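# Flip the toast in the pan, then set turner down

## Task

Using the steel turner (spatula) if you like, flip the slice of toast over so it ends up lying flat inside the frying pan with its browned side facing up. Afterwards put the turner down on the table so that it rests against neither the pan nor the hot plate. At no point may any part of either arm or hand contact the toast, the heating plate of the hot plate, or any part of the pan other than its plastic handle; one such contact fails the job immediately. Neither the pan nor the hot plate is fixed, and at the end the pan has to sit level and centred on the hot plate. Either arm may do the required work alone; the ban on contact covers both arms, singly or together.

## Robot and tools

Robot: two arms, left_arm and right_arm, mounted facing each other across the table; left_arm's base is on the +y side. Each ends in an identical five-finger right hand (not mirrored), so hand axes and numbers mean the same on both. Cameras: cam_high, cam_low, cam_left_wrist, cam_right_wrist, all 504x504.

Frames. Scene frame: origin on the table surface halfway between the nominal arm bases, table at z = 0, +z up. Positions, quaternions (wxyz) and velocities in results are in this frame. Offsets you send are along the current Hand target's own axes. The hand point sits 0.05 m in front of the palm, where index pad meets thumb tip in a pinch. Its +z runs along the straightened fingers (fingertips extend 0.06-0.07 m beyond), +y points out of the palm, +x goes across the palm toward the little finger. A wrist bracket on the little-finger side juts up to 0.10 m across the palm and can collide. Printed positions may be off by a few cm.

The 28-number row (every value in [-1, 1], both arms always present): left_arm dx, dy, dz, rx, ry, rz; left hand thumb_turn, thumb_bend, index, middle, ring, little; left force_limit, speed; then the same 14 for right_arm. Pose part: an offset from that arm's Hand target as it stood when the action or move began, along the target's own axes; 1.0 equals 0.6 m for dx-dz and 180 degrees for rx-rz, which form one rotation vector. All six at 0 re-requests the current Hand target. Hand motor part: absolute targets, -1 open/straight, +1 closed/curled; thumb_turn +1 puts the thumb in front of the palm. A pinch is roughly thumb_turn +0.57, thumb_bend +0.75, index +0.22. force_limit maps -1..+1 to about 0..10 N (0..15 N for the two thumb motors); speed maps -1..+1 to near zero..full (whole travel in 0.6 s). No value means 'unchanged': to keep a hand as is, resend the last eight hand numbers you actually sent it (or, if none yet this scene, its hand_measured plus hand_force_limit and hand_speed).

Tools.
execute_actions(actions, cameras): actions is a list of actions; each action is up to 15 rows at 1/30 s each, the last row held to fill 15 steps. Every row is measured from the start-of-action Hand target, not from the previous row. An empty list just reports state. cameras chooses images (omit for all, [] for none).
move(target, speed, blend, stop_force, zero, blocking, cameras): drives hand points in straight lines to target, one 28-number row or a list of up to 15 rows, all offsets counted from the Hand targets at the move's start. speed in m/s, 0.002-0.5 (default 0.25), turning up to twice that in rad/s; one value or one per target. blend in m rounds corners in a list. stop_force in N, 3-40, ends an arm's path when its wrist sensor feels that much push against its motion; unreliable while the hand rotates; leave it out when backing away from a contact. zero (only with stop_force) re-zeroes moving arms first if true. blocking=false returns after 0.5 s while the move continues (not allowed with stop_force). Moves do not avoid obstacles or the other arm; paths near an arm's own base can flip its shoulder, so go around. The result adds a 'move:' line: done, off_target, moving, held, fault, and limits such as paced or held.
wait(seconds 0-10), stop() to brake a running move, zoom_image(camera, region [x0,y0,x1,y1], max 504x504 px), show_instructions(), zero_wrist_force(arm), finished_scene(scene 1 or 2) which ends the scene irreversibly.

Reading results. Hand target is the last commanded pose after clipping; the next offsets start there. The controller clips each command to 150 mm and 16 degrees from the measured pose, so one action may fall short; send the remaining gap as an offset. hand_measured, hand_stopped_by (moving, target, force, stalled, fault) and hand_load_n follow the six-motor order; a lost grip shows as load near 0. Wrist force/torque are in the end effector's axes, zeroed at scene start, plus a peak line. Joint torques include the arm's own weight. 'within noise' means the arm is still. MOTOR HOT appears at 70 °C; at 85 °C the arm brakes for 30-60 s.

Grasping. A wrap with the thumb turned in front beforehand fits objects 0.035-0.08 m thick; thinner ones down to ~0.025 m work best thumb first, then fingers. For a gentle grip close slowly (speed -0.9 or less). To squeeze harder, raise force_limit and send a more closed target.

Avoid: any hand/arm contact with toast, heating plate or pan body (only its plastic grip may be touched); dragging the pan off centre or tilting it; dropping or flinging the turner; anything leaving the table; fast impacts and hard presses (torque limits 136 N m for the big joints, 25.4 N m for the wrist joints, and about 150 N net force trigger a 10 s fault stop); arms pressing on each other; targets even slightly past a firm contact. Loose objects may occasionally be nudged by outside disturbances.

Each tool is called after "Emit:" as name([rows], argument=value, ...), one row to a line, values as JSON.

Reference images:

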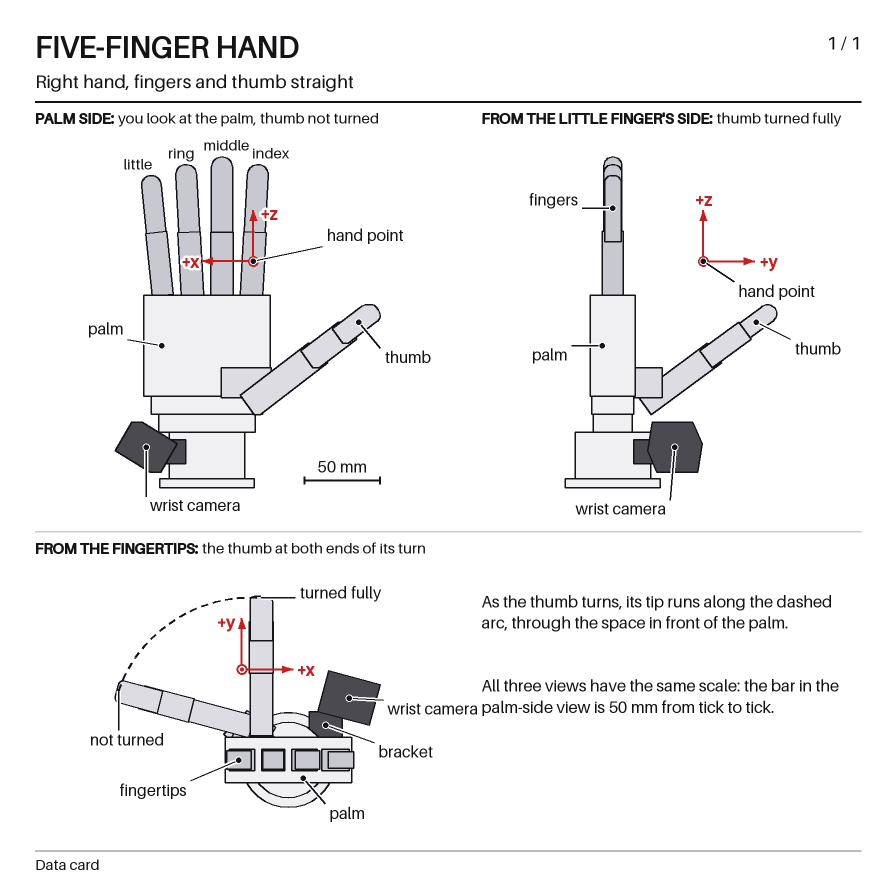

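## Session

Emit:
wait(seconds=0.5)

Emit:
zoom_image(camera="cam_high", region=[100, 100, 400, 350])

Emit:
zoom_image(camera="cam_low", region=[100, 130, 400, 330])

Scene clock: 0.50 s.
left_arm: end_effector_position=(+0.3116, +0.5393, +0.4920) hand_measured=(-1.000, -1.000, -1.000, -1.000, -1.000, -1.000) hand_load_n=(+0.0, +0.0, +0.0, +0.0, +0.0, +0.0) hand_stopped_by=(target, target, target, target, target, target) hand_force_limit=0.00 hand_speed=-0.80 end_effector_quat_wxyz=(+0.033, +0.328, +0.944, -0.010) | right_arm: end_effector_position=(+0.1359, -0.2903, +0.4836) hand_measured=(-1.000, -1.000, -1.000, -1.000, -1.000, -1.000) hand_load_n=(-0.5, +0.0, +0.0, +0.0, +0.0, +0.0) hand_stopped_by=(target, target, target, target, target, target) hand_force_limit=0.00 hand_speed=-0.80 end_effector_quat_wxyz=(-0.003, -0.323, +0.946, +0.012)
Joint positions: left_arm=[0.561 -1.753 1.318 1.941 1.547 -1.896] | right_arm=[-1.204 -1.741 1.347 1.969 1.546 -1.869]
Joint velocities: within noise
Joint torques (N m): left_arm=[0.35 -8.06 -16.34 2.14 -0.1 -0.15] | right_arm=[0.17 -9.51 -17.01 2.48 -0.02 0.17]
Motor temperatures (°C): left_arm=[25 33 24 36 30 32] | right_arm=[23 29 26 32 30 32]
Wrist force (N): left_arm=[-0.2 0.4 0.2] | right_arm=[0.2 0.2 0.2]
Wrist torque (N m): left_arm=[0.06 0.02 0.00] | right_arm=[0.03 -0.04 0.01]
Wrist force, peak (N): left_arm=[-0.2 0.5 0.2] | right_arm=[0.6 0.0 0.2]
Hand target: left_arm +0.3116, +0.5393, +0.4920; +0.033, +0.328, +0.944, -0.010 | right_arm +0.1359, -0.2903, +0.4836; -0.003, -0.323, +0.946, +0.012
wait: 0.50 s; at rest by 0.17 s

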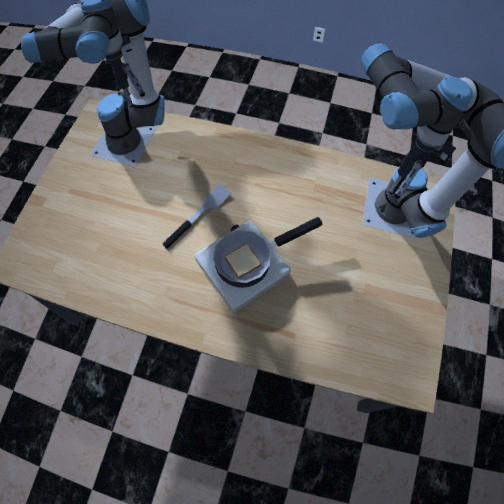

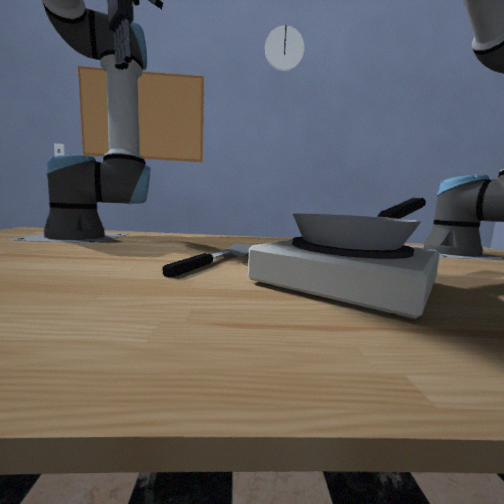

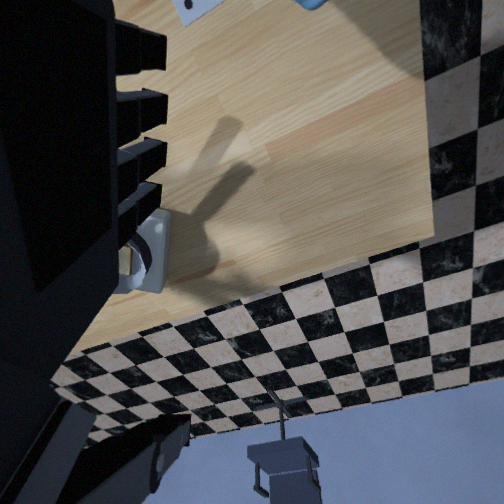

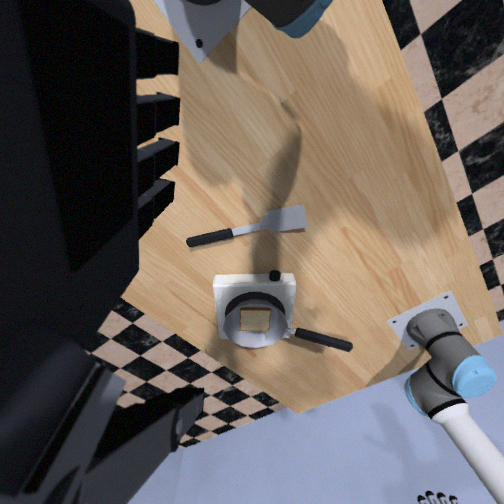

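Scaled by 1.680.

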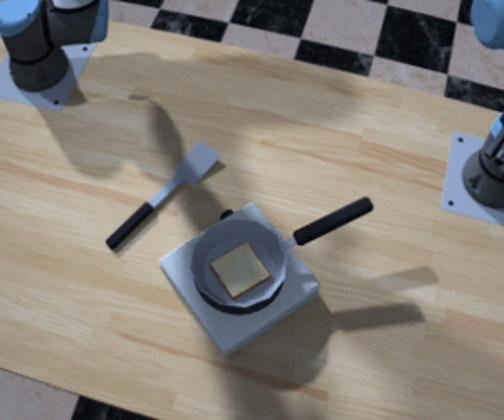

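Scaled by 1.680.

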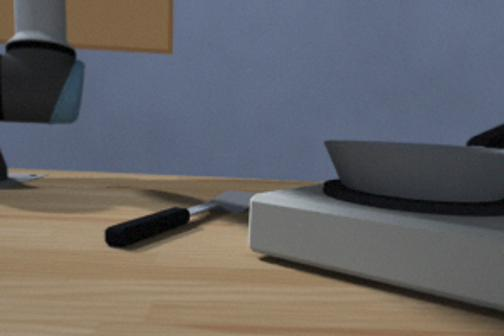

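Emit:
move(target=[-0.130,-0.095,0.246,0,0,0.384,-1,-1,-1,-1,-1,-1,0.1,0.5,-0.399,-0.0285,0.3903,0.2249,-0.3554,-0.5747,1,0.45,-0.5,-0.5,-0.5,-0.5,-0.1,0.3], speed=0.3)

Scene clock: 86.73 s.
left_arm: end_effector_position=(+0.3455, +0.4404, +0.3499) hand_measured=(-1.000, -1.000, -1.000, -1.000, -1.000, -1.000) hand_load_n=(+0.0, +0.0, +0.0, +0.0, +0.0, +0.0) hand_stopped_by=(target, target, target, target, target, target) hand_force_limit=0.10 hand_speed=0.50 end_effector_quat_wxyz=(+0.033, +0.806, +0.592, +0.010) | right_arm: end_effector_position=(+0.3327, -0.1525, +0.2497) hand_measured=(+1.000, +0.450, -0.500, -0.500, -0.500, -0.500) hand_load_n=(+0.0, +0.0, +0.0, +0.0, +0.0, +0.0) hand_stopped_by=(target, target, target, target, target, target) hand_force_limit=-0.10 hand_speed=0.30 end_effector_quat_wxyz=(+0.524, -0.823, +0.184, -0.116)
Joint positions: left_arm=[0.676 -1.69 1.647 1.548 1.554 -0.575] | right_arm=[-1.302 -1.622 1.87 0.38 0.805 -3.607]
Joint velocities: within noise
Joint torques (N m): left_arm=[-12.74 -25.81 -26.39 3.78 0.34 1.55] | right_arm=[8.61 -24.3 -30.63 0.44 -1.93 -1.75]
Motor temperatures (°C): left_arm=[25 33 24 36 30 32] | right_arm=[23 29 26 32 30 32]
Wrist force (N): left_arm=[-0.2 0.1 0.0] | right_arm=[0.4 -1.9 1.7]
Wrist torque (N m): left_arm=[0.03 0.00 0.00] | right_arm=[-0.27 -0.09 0.08]
Wrist force, peak (N): left_arm=[-0.7 -0.3 0.0] | right_arm=[0.7 -1.5 2.2]
Hand target: left_arm +0.3454, +0.4403, +0.3500; +0.033, +0.806, +0.591, +0.010 | right_arm +0.3327, -0.1524, +0.2497; -0.524, +0.823, -0.184, +0.116
Off the commanded pose: left_arm 0.000 m, 0 deg | right_arm 0.000 m, 0 deg.
move: done

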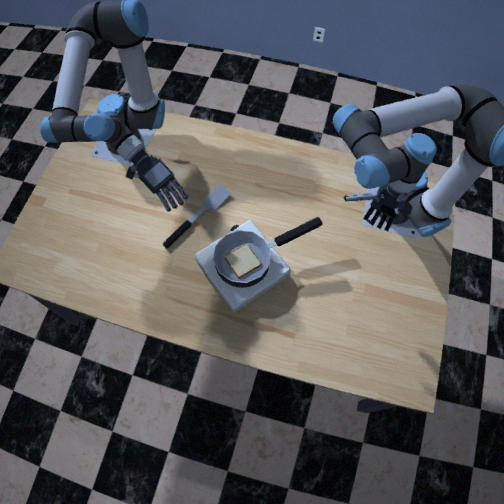

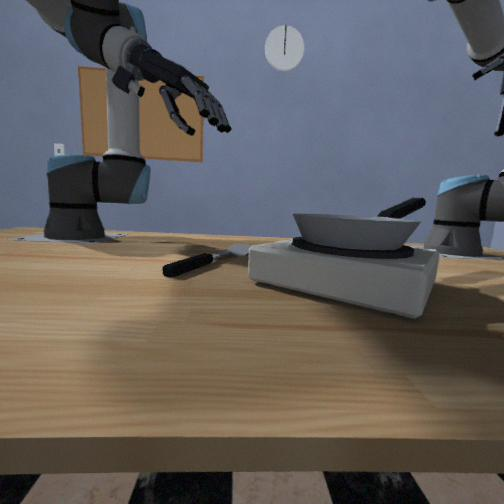

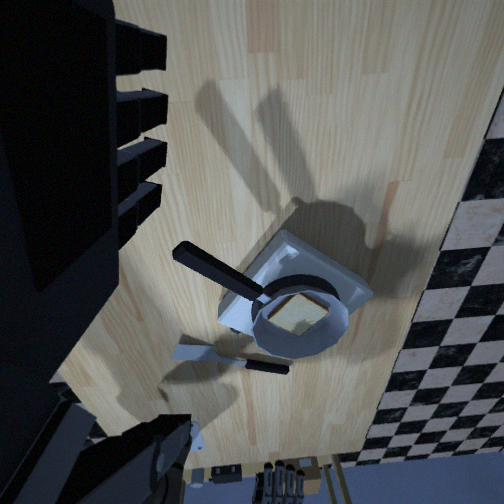

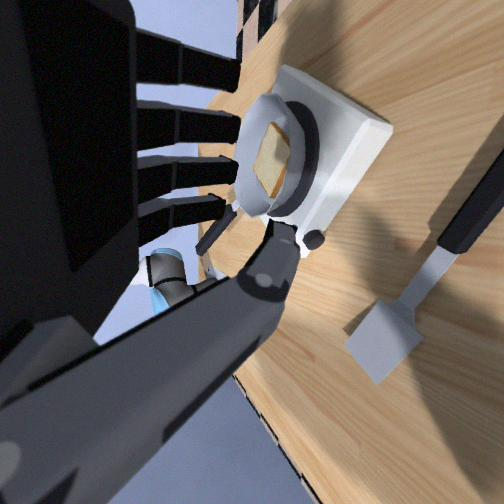

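Emit:
zoom_image(camera="cam_left_wrist", region=[160, 220, 400, 400])

Emit:
zoom_image(camera="cam_high", region=[190, 180, 310, 300])

Emit:
zoom_image(camera="cam_high", region=[140, 150, 260, 270])

Emit:
zoom_image(camera="cam_low", region=[240, 190, 460, 320])

Scaled by 2.100.

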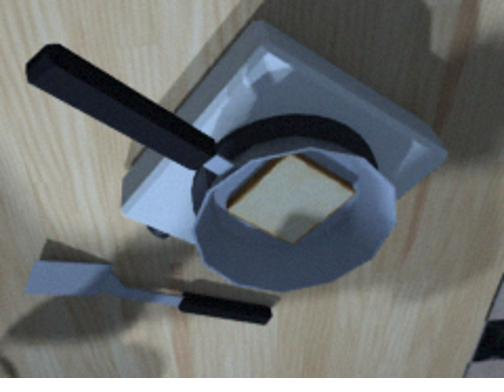

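Scaled by 4.200.

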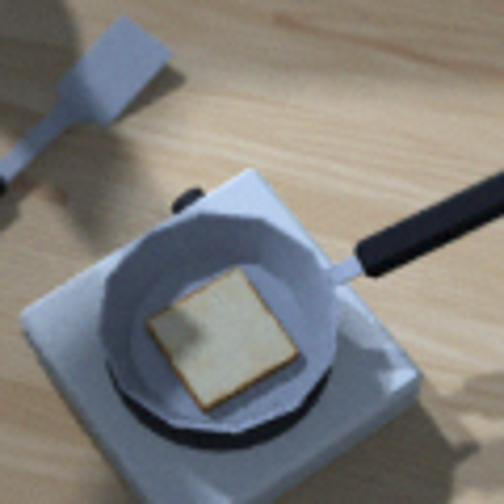

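Scaled by 4.200.

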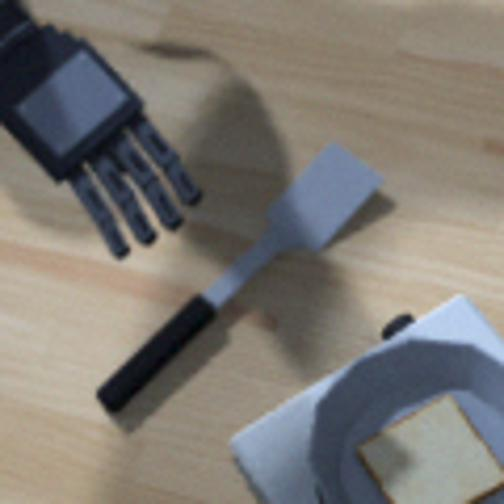

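Scaled by 2.291.

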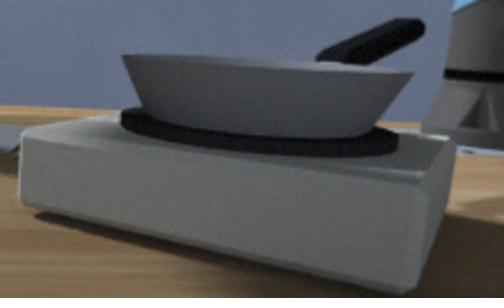

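Emit:
move(target=[0,0,0,0,0,0,-1,-1,-1,-1,-1,-1,0.1,0.5,-0.0044,0.2478,0.1388,0,0,0,1,0.45,-0.5,-0.5,-0.5,-0.5,-0.1,0.3], speed=0.15)

Emit:
zoom_image(camera="cam_high", region=[120, 160, 240, 280])

Emit:
zoom_image(camera="cam_low", region=[120, 170, 280, 290])

Scene clock: 181.87 s.
left_arm: end_effector_position=(+0.3454, +0.4403, +0.3500) hand_measured=(-1.000, -1.000, -1.000, -1.000, -1.000, -1.000) hand_load_n=(+0.0, +0.0, +0.0, +0.0, +0.0, +0.0) hand_stopped_by=(target, target, target, target, target, target) hand_force_limit=0.10 hand_speed=0.50 end_effector_quat_wxyz=(+0.033, +0.806, +0.591, +0.010) | right_arm: end_effector_position=(+0.3354, -0.1399, +0.0798) hand_measured=(+1.000, +0.450, -0.500, -0.500, -0.500, -0.500) hand_load_n=(+0.0, +0.0, +0.0, +0.0, +0.0, +0.0) hand_stopped_by=(target, target, target, target, target, target) hand_force_limit=-0.10 hand_speed=0.30 end_effector_quat_wxyz=(+0.524, -0.823, +0.184, -0.116)
Joint positions: left_arm=[0.676 -1.69 1.647 1.548 1.554 -0.575] | right_arm=[-1.265 -1.397 2.119 -0.113 0.835 -3.578]
Joint velocities: within noise
Joint torques (N m): left_arm=[-12.71 -24.44 -19.39 3.96 -1.46 1.32] | right_arm=[-7.86 -19.66 -21.26 -1.68 -2.6 -1.67]
Motor temperatures (°C): left_arm=[25 33 24 36 30 32] | right_arm=[23 29 26 32 30 32]
Wrist force (N): left_arm=[-0.1 0.2 0.0] | right_arm=[0.7 -1.6 1.4]
Wrist torque (N m): left_arm=[0.04 0.01 0.01] | right_arm=[-0.20 -0.12 0.10]
Wrist force, peak (N): left_arm=[-0.9 -0.2 0.0] | right_arm=[0.3 -2.9 0.9]
Hand target: left_arm +0.3454, +0.4403, +0.3500; +0.033, +0.806, +0.591, +0.010 | right_arm +0.3355, -0.1399, +0.0798; -0.524, +0.823, -0.184, +0.116
Off the commanded pose: left_arm 0.000 m, 0 deg | right_arm 0.000 m, 0 deg.
move: done

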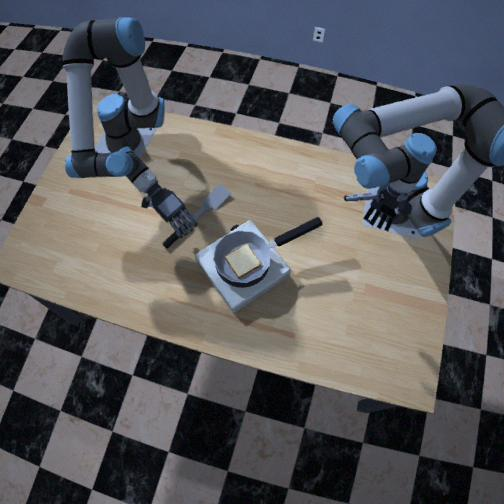

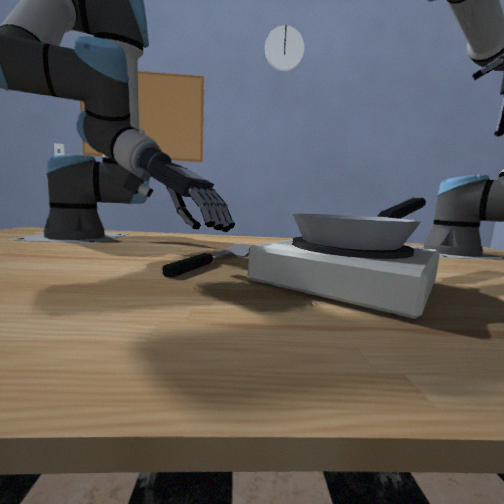

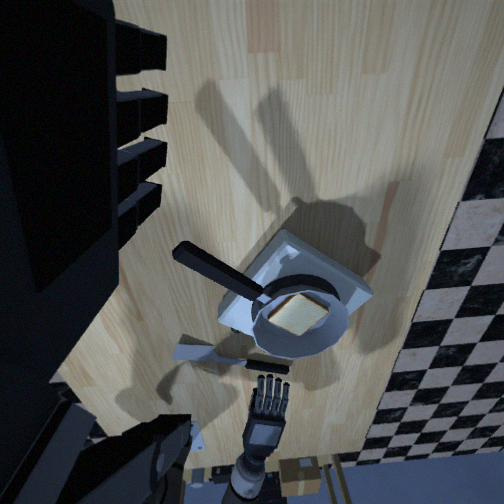

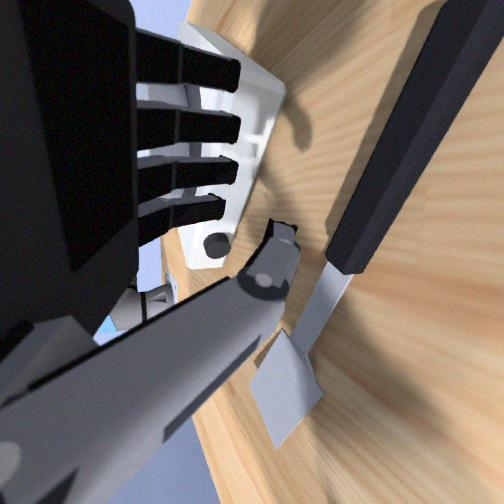

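Scaled by 4.200.

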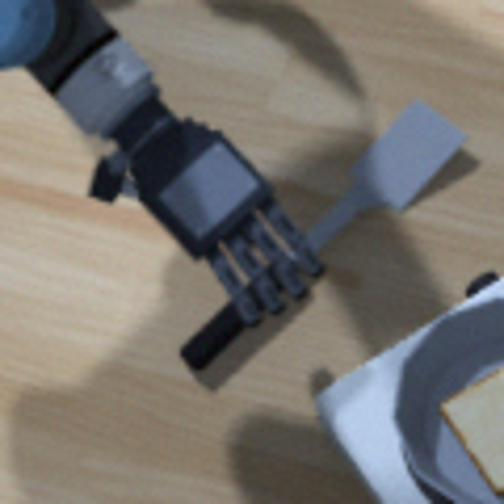

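Scaled by 3.150.

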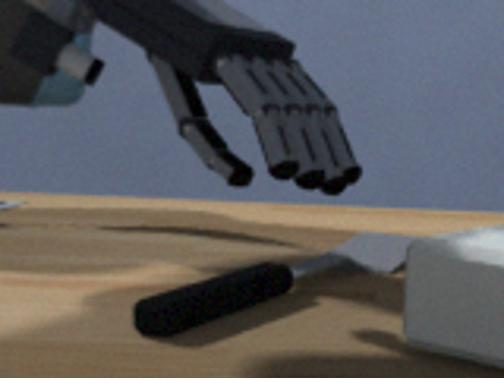

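Emit:
zoom_image(camera="cam_left_wrist", region=[160, 330, 320, 450])

Emit:
zoom_image(camera="cam_right_wrist", region=[130, 0, 504, 504])

Scaled by 3.150.

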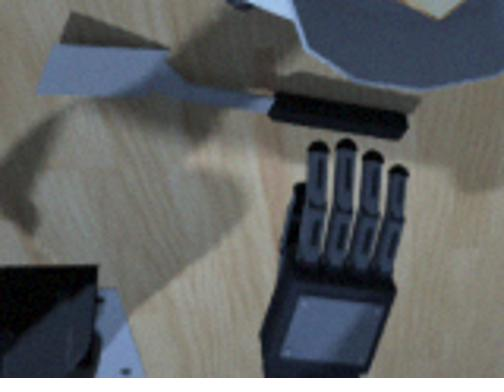

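Scaled by 1.000.

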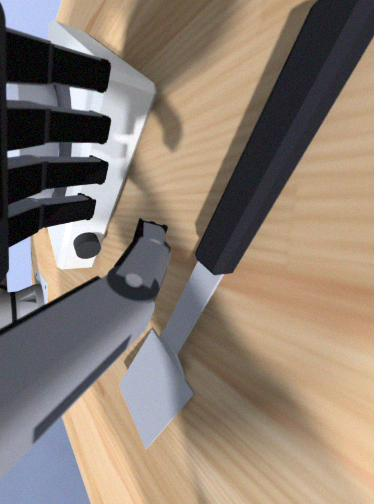

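Emit:
move(target=[0,0,0,0,0,0,-1,-1,-1,-1,-1,-1,0.1,0.5,0.004,0.0482,0.0347,0,0,0,1,0.45,-0.5,-0.5,-0.5,-0.5,-0.1,0.3], speed=0.1, stop_force=4)

Emit:
zoom_image(camera="cam_low", region=[120, 170, 280, 290])

Emit:
zoom_image(camera="cam_left_wrist", region=[160, 330, 320, 450])

Scene clock: 236.33 s.
left_arm: end_effector_position=(+0.3454, +0.4403, +0.3500) hand_measured=(-1.000, -1.000, -1.000, -1.000, -1.000, -1.000) hand_load_n=(+0.0, +0.0, +0.0, -0.5, +0.0, +0.0) hand_stopped_by=(target, target, target, target, target, target) hand_force_limit=0.10 hand_speed=0.50 end_effector_quat_wxyz=(+0.033, +0.806, +0.591, +0.010) | right_arm: end_effector_position=(+0.3405, -0.1349, +0.0448) hand_measured=(+1.000, +0.450, -0.500, -0.500, -0.500, -0.500) hand_load_n=(+0.0, +0.0, +0.0, +0.0, +0.0, +0.0) hand_stopped_by=(target, target, target, target, target, target) hand_force_limit=-0.10 hand_speed=0.30 end_effector_quat_wxyz=(+0.524, -0.823, +0.184, -0.116)
Joint positions: left_arm=[0.676 -1.69 1.647 1.548 1.554 -0.575] | right_arm=[-1.255 -1.316 2.135 -0.216 0.843 -3.57]
Joint velocities: within noise
Joint torques (N m): left_arm=[-13.22 -23.63 -15.85 3.97 -1.45 -0.82] | right_arm=[-8.07 -38.22 -23.85 -2.05 -2.35 -2.14]
Motor temperatures (°C): left_arm=[25 33 24 36 30 32] | right_arm=[23 28 26 32 30 32]
Wrist force (N): left_arm=[-0.5 0.1 -0.1] | right_arm=[0.6 -1.6 1.5]
Wrist torque (N m): left_arm=[0.02 0.06 -0.02] | right_arm=[-0.20 -0.11 0.11]
Wrist force, peak (N): left_arm=[-0.8 0.1 -0.2] | right_arm=[0.8 -2.1 1.3]
Hand target: left_arm +0.3454, +0.4403, +0.3500; +0.033, +0.806, +0.591, +0.010 | right_arm +0.3405, -0.1349, +0.0448; -0.524, +0.823, -0.184, +0.116
Off the commanded pose: left_arm 0.000 m, 0 deg | right_arm 0.000 m, 0 deg.
move: done

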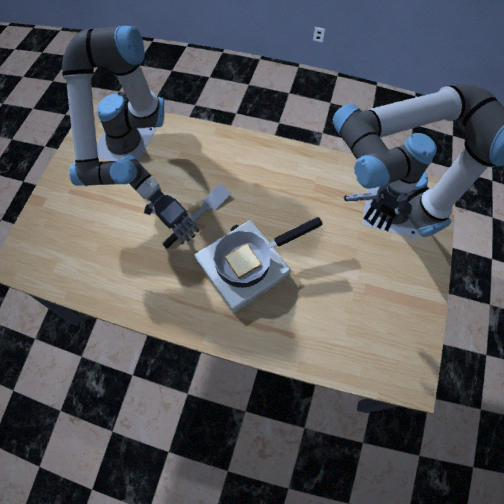

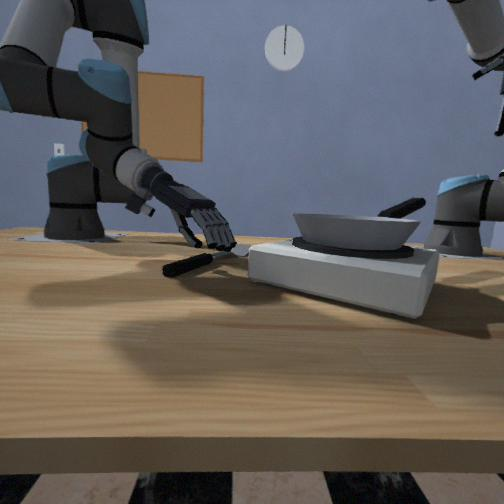

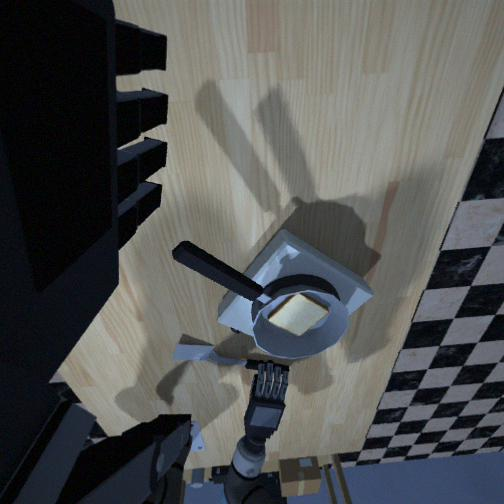

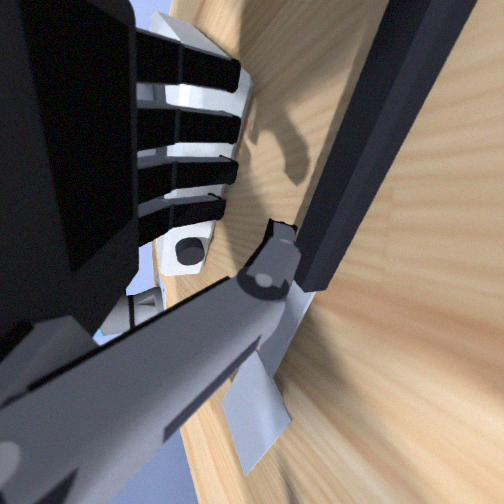

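Scaled by 3.150.

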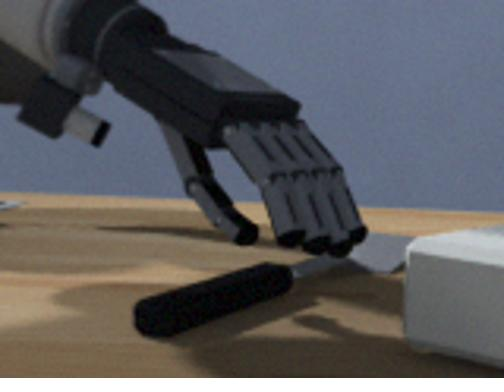

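Scaled by 3.150.

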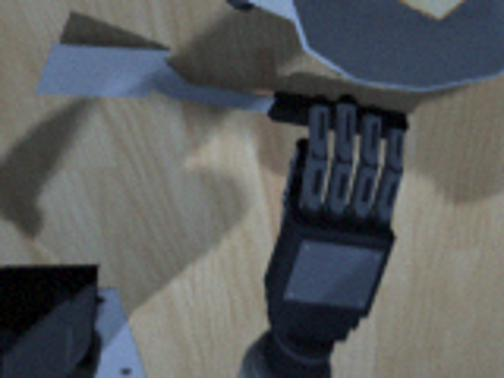

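Emit:
move(target=[0,0,0,0,0,0,-1,-1,-1,-1,-1,-1,0.1,0.5,-0.0099,0.0604,0.0282,0,0,0,1,0.45,-0.5,-0.5,-0.5,-0.5,-0.1,0.3], speed=0.05, stop_force=3)

Emit:
zoom_image(camera="cam_low", region=[120, 170, 280, 290])

Emit:
zoom_image(camera="cam_left_wrist", region=[160, 330, 320, 450])

Scene clock: 253.67 s.
left_arm: end_effector_position=(+0.3454, +0.4403, +0.3500) hand_measured=(-1.000, -1.000, -1.000, -1.000, -1.000, -1.000) hand_load_n=(+0.0, +0.0, +0.0, +0.0, +0.0, +0.0) hand_stopped_by=(target, target, target, target, target, target) hand_force_limit=0.10 hand_speed=0.50 end_effector_quat_wxyz=(+0.033, +0.806, +0.591, +0.010) | right_arm: end_effector_position=(+0.3383, -0.1340, +0.0292) hand_measured=(+1.000, +0.452, -0.500, -0.500, -0.500, -0.500) hand_load_n=(+0.0, -1.5, +0.0, +0.0, +0.0, +0.0) hand_stopped_by=(target, target, target, target, target, target) hand_force_limit=-0.10 hand_speed=0.30 end_effector_quat_wxyz=(+0.524, -0.823, +0.184, -0.116)
Joint positions: left_arm=[0.676 -1.69 1.647 1.548 1.554 -0.575] | right_arm=[-1.25 -1.286 2.151 -0.265 0.847 -3.566]
Joint velocities: within noise
Joint torques (N m): left_arm=[-13.57 -23.79 -12.17 3.95 -1.45 -1.59] | right_arm=[-8.1 -10.47 -17.44 -2.02 -1.9 -2.54]
Motor temperatures (°C): left_arm=[25 33 24 36 30 32] | right_arm=[23 28 26 32 30 32]
Wrist force (N): left_arm=[-0.5 0.1 0.1] | right_arm=[0.4 -3.6 0.5]
Wrist torque (N m): left_arm=[0.02 0.06 -0.02] | right_arm=[-0.20 -0.11 0.09]
Wrist force, peak (N): left_arm=[-0.9 0.3 0.0] | right_arm=[1.6 -22.2 -17.9]
Hand target: left_arm +0.3454, +0.4403, +0.3500; +0.033, +0.806, +0.591, +0.010 | right_arm +0.3383, -0.1340, +0.0292; -0.524, +0.823, -0.184, +0.116 (not the last commanded pose)
Off the commanded pose: left_arm 0.000 m, 0 deg | right_arm 0.025 m, 0 deg.
move: contact (right_arm)

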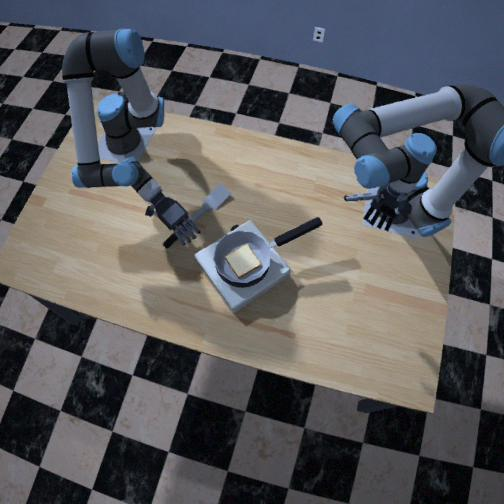

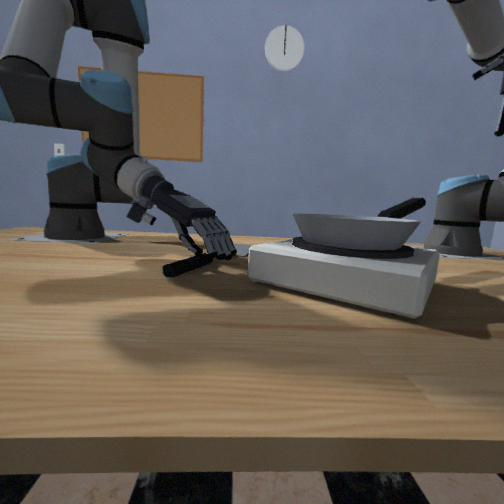

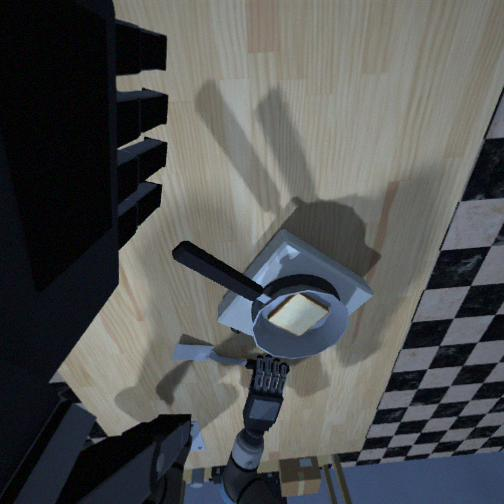

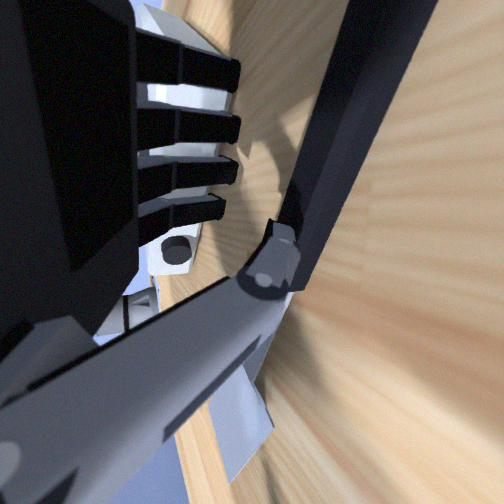

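Scaled by 3.150.

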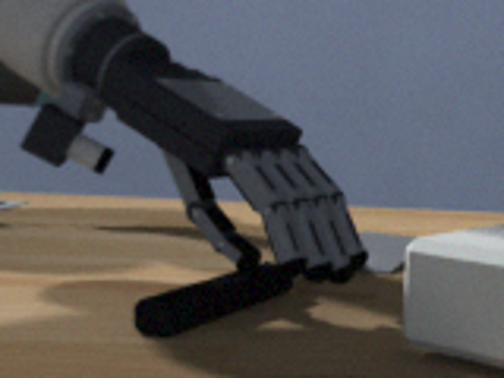

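Scaled by 3.150.

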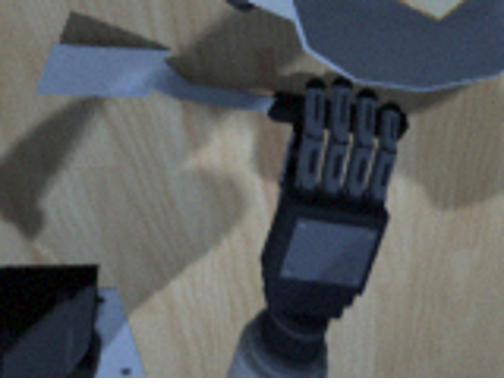

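Emit:
move(target=[0,0,0,0,0,0,-1,-1,-1,-1,-1,-1,0.1,0.5,0,-0.0111,-0.0237,0,0,0,1,0.45,-0.5,-0.5,-0.5,-0.5,-0.1,0.3], speed=0.05, cameras=[])

Emit:
move(target=[0,0,0,0,0,0,-1,-1,-1,-1,-1,-1,0.1,0.5,0,0.0634,0.0297,0,0,0,1,0.45,-0.5,-0.5,-0.5,-0.5,-0.1,0.3], speed=0.03, stop_force=3)

Emit:
zoom_image(camera="cam_low", region=[120, 170, 280, 290])

Emit:
zoom_image(camera="cam_left_wrist", region=[160, 330, 320, 450])

Scene clock: 286.73 s.
left_arm: end_effector_position=(+0.3454, +0.4403, +0.3500) hand_measured=(-1.000, -1.000, -1.000, -1.000, -1.000, -1.000) hand_load_n=(+0.0, +0.0, +0.0, +0.0, +0.0, +0.0) hand_stopped_by=(target, target, target, target, target, target) hand_force_limit=0.10 hand_speed=0.50 end_effector_quat_wxyz=(+0.033, +0.806, +0.591, +0.010) | right_arm: end_effector_position=(+0.3339, -0.1432, +0.0413) hand_measured=(+1.000, +0.450, -0.500, -0.500, -0.500, -0.500) hand_load_n=(+0.0, +0.0, +0.0, +0.0, +0.0, +0.0) hand_stopped_by=(target, target, target, target, target, target) hand_force_limit=-0.10 hand_speed=0.30 end_effector_quat_wxyz=(+0.524, -0.823, +0.184, -0.116) end_effector_velocity=(+0.001, +0.002, -0.002) end_effector_angular_velocity=(+0.000, -0.004, +0.001)
Joint positions: left_arm=[0.676 -1.69 1.647 1.548 1.554 -0.575] | right_arm=[-1.274 -1.327 2.166 -0.226 0.827 -3.585]
Joint velocities: left_arm=[within noise] | right_arm=[0.004 0.006 -0.002 -0.009 0.003 0.002]
Joint torques (N m): left_arm=[-11.75 -24.65 -12.98 3.94 -1.33 -1.55] | right_arm=[10.2 -11.24 -23.04 -2.03 1.25 2.01]
Motor temperatures (°C): left_arm=[25 33 24 36 30 32] | right_arm=[23 28 26 32 30 32]
Wrist force (N): left_arm=[-0.7 -0.1 0.1] | right_arm=[0.5 -1.5 1.6]
Wrist torque (N m): left_arm=[-0.02 0.08 -0.05] | right_arm=[-0.19 -0.10 0.10]
Wrist force, peak (N): left_arm=[-0.8 0.3 0.1] | right_arm=[0.4 -3.9 0.6]
Hand target: left_arm +0.3454, +0.4403, +0.3500; +0.033, +0.806, +0.591, +0.010 | right_arm +0.3341, -0.1431, +0.0412; -0.524, +0.823, -0.184, +0.116
Off the commanded pose: left_arm 0.000 m, 0 deg | right_arm 0.000 m, 0 deg.
move: done
No camera images: "cameras" was empty.

Scene clock: 288.33 s.
left_arm: end_effector_position=(+0.3454, +0.4403, +0.3500) hand_measured=(-1.000, -1.000, -1.000, -1.000, -1.000, -1.000) hand_load_n=(+0.0, -0.5, +0.0, +0.0, +0.0, +0.0) hand_stopped_by=(target, target, target, target, target, target) hand_force_limit=0.10 hand_speed=0.50 end_effector_quat_wxyz=(+0.033, +0.806, +0.591, +0.010) | right_arm: end_effector_position=(+0.3340, -0.1431, +0.0260) hand_measured=(+1.000, +0.450, -0.500, -0.500, -0.500, -0.500) hand_load_n=(+0.0, +0.0, +0.0, +0.0, +0.0, +0.0) hand_stopped_by=(target, target, target, target, target, target) hand_force_limit=-0.10 hand_speed=0.30 end_effector_quat_wxyz=(+0.524, -0.823, +0.184, -0.116)
Joint positions: left_arm=[0.676 -1.69 1.647 1.548 1.554 -0.575] | right_arm=[-1.274 -1.294 2.178 -0.272 0.828 -3.584]
Joint velocities: within noise
Joint torques (N m): left_arm=[-13.22 -23.65 -12.86 3.72 -1.53 -1.47] | right_arm=[4.26 -18.33 -23 -2.02 1.19 1]
Motor temperatures (°C): left_arm=[25 33 24 36 30 32] | right_arm=[23 28 26 32 30 32]
Wrist force (N): left_arm=[-0.5 -0.1 -0.3] | right_arm=[0.7 -1.5 1.7]
Wrist torque (N m): left_arm=[0.00 0.06 -0.03] | right_arm=[-0.19 -0.13 0.12]
Wrist force, peak (N): left_arm=[-0.7 0.1 -0.2] | right_arm=[0.2 -11.4 -7.7]
Hand target: left_arm +0.3454, +0.4403, +0.3500; +0.033, +0.806, +0.591, +0.010 | right_arm +0.3340, -0.1431, +0.0260; -0.524, +0.823, -0.184, +0.116 (not the last commanded pose)
Off the commanded pose: left_arm 0.000 m, 0 deg | right_arm 0.027 m, 0 deg.
move: contact (right_arm)

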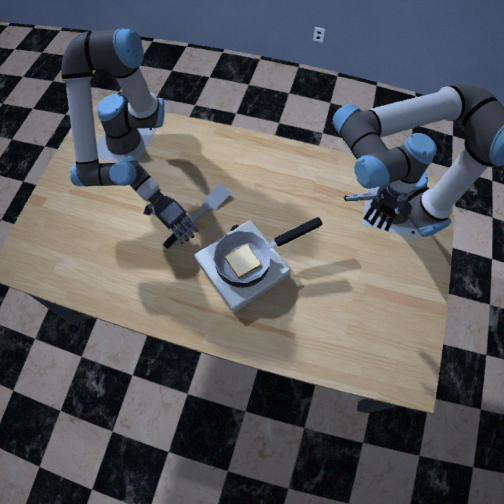

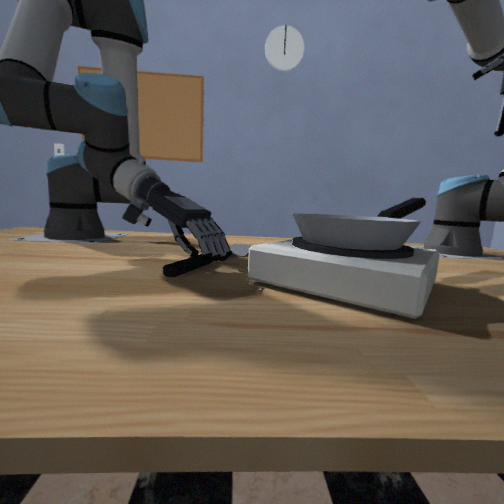

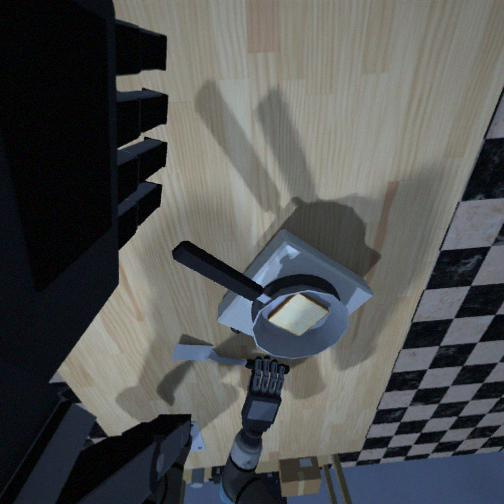

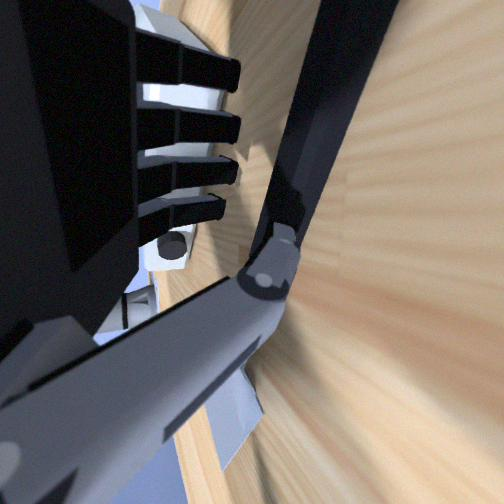

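Scaled by 3.150.

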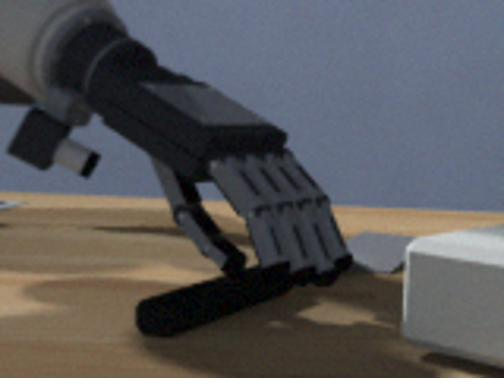

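Scaled by 3.150.

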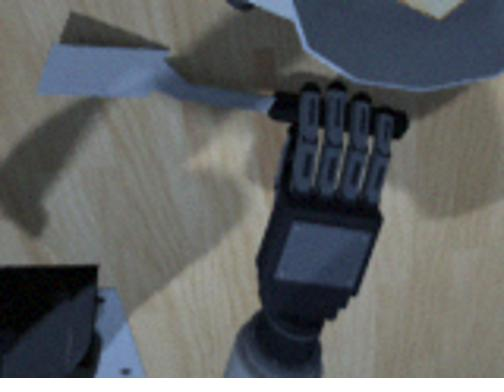

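Emit:
move(target=[0,0,0,0,0,0,-1,-1,-1,-1,-1,-1,0.1,0.5,0,-0.0064,-0.0180,0,0,0,1,0.45,-0.5,-0.5,-0.5,-0.5,-0.1,0.3], speed=0.05, cameras=[])

Emit:
move(target=[0,0,0,0,0,0,-1,-1,-1,-1,-1,-1,0.1,0.5,0,0.0528,0.0247,0,0,0,1,0.45,-0.5,-0.5,-0.5,-0.5,-0.1,0.3], speed=0.03, stop_force=3)

Emit:
zoom_image(camera="cam_low", region=[120, 170, 280, 290])

Emit:
zoom_image(camera="cam_left_wrist", region=[160, 330, 320, 450])

Scene clock: 303.07 s.
left_arm: end_effector_position=(+0.3454, +0.4403, +0.3500) hand_measured=(-1.000, -1.000, -1.000, -1.000, -1.000, -1.000) hand_load_n=(+0.0, +0.0, +0.0, +0.0, +0.0, +0.0) hand_stopped_by=(target, target, target, target, target, target) hand_force_limit=0.10 hand_speed=0.50 end_effector_quat_wxyz=(+0.033, +0.806, +0.591, +0.010) | right_arm: end_effector_position=(+0.3304, -0.1506, +0.0341) hand_measured=(+1.000, +0.450, -0.500, -0.500, -0.500, -0.500) hand_load_n=(+0.0, +0.0, +0.0, +0.0, +0.0, +0.0) hand_stopped_by=(target, target, target, target, target, target) hand_force_limit=-0.10 hand_speed=0.30 end_effector_quat_wxyz=(+0.524, -0.823, +0.184, -0.116) end_effector_velocity=(+0.000, +0.002, -0.001) end_effector_angular_velocity=(+0.000, -0.002, +0.002)
Joint positions: left_arm=[0.676 -1.69 1.647 1.548 1.554 -0.575] | right_arm=[-1.294 -1.324 2.191 -0.244 0.811 -3.601]
Joint velocities: left_arm=[within noise] | right_arm=[0.004 0.004 -0.001 -0.006 0.002 0.001]
Joint torques (N m): left_arm=[-12.12 -24.58 -13.8 3.9 -1.42 -1.61] | right_arm=[8.5 -10.19 -21.68 -1.81 1.23 1.86]
Motor temperatures (°C): left_arm=[25 33 24 36 30 32] | right_arm=[23 28 26 32 30 32]
Wrist force (N): left_arm=[-0.2 -0.1 -0.2] | right_arm=[0.3 -1.6 1.6]
Wrist torque (N m): left_arm=[0.00 0.02 -0.01] | right_arm=[-0.19 -0.07 0.10]
Wrist force, peak (N): left_arm=[-0.8 0.0 -0.1] | right_arm=[0.8 -1.7 1.8]
Hand target: left_arm +0.3454, +0.4403, +0.3500; +0.033, +0.806, +0.591, +0.010 | right_arm +0.3306, -0.1505, +0.0341; -0.524, +0.823, -0.184, +0.116
Off the commanded pose: left_arm 0.000 m, 0 deg | right_arm 0.000 m, 0 deg.
move: done
No camera images: "cameras" was empty.

Scene clock: 305.00 s.
left_arm: end_effector_position=(+0.3454, +0.4403, +0.3500) hand_measured=(-1.000, -1.000, -1.000, -1.000, -1.000, -1.000) hand_load_n=(+0.0, +0.0, +0.0, +0.0, +0.0, +0.0) hand_stopped_by=(target, target, target, target, target, target) hand_force_limit=0.10 hand_speed=0.50 end_effector_quat_wxyz=(+0.033, +0.806, +0.591, +0.010) | right_arm: end_effector_position=(+0.3306, -0.1505, +0.0096) hand_measured=(+1.000, +0.452, -0.500, -0.500, -0.500, -0.500) hand_load_n=(+0.5, -1.0, +0.0, +0.0, +0.0, +0.0) hand_stopped_by=(target, target, target, target, target, target) hand_force_limit=-0.10 hand_speed=0.30 end_effector_quat_wxyz=(+0.524, -0.823, +0.184, -0.116)
Joint positions: left_arm=[0.676 -1.69 1.647 1.548 1.554 -0.575] | right_arm=[-1.294 -1.268 2.209 -0.318 0.811 -3.6]
Joint velocities: within noise
Joint torques (N m): left_arm=[-13.28 -24.83 -14.51 3.94 -1.2 -1.42] | right_arm=[7.38 -15.82 -22.31 -1.92 1.21 0.08]
Motor temperatures (°C): left_arm=[25 33 24 36 30 32] | right_arm=[23 28 26 32 30 32]
Wrist force (N): left_arm=[-0.1 0.1 -0.1] | right_arm=[0.0 -2.7 1.2]
Wrist torque (N m): left_arm=[0.04 0.01 0.00] | right_arm=[-0.18 -0.09 0.10]
Wrist force, peak (N): left_arm=[-0.8 -0.2 -0.3] | right_arm=[0.4 -21.0 -21.1]
Hand target: left_arm +0.3454, +0.4403, +0.3500; +0.033, +0.806, +0.591, +0.010 | right_arm +0.3305, -0.1505, +0.0096; -0.524, +0.823, -0.184, +0.116 (not the last commanded pose)
Off the commanded pose: left_arm 0.000 m, 0 deg | right_arm 0.011 m, 0 deg.
move: contact (right_arm)

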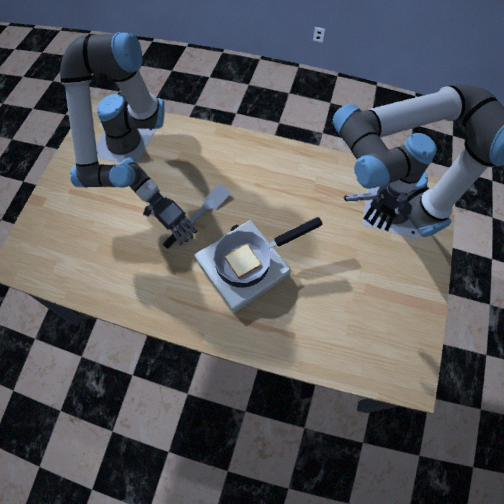

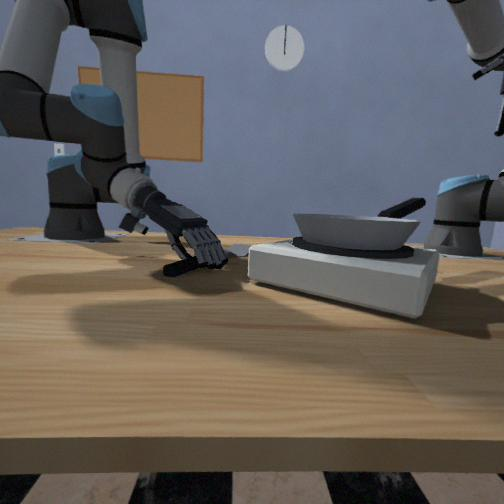

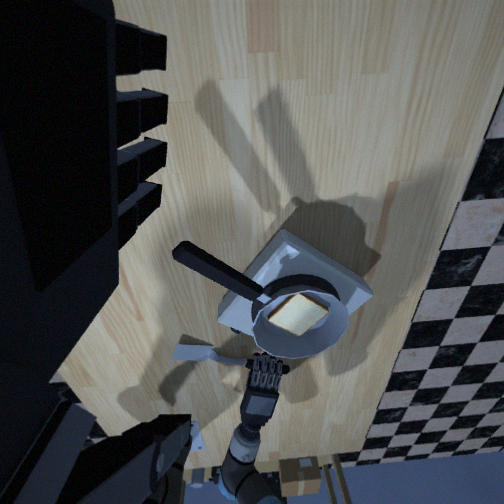

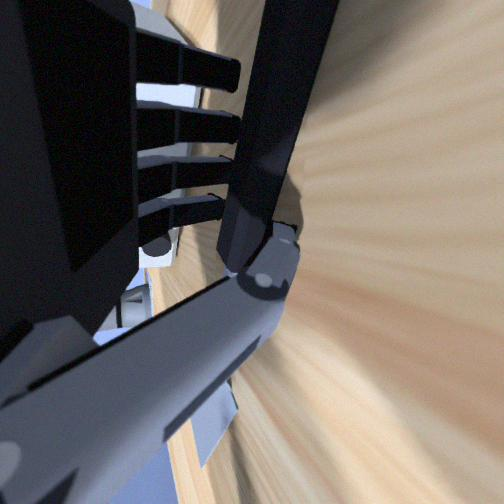

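Scaled by 3.150.

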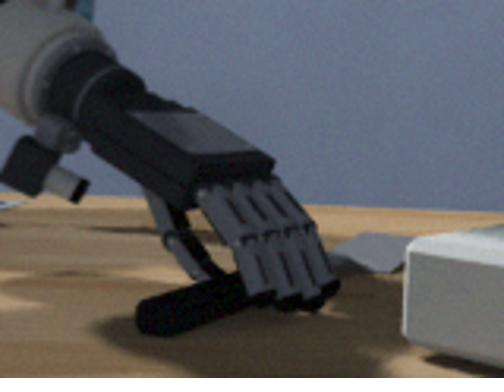

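Scaled by 3.150.

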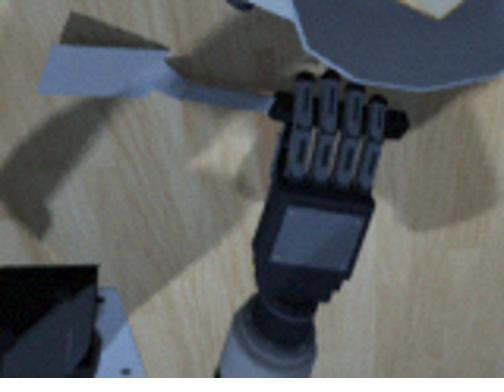

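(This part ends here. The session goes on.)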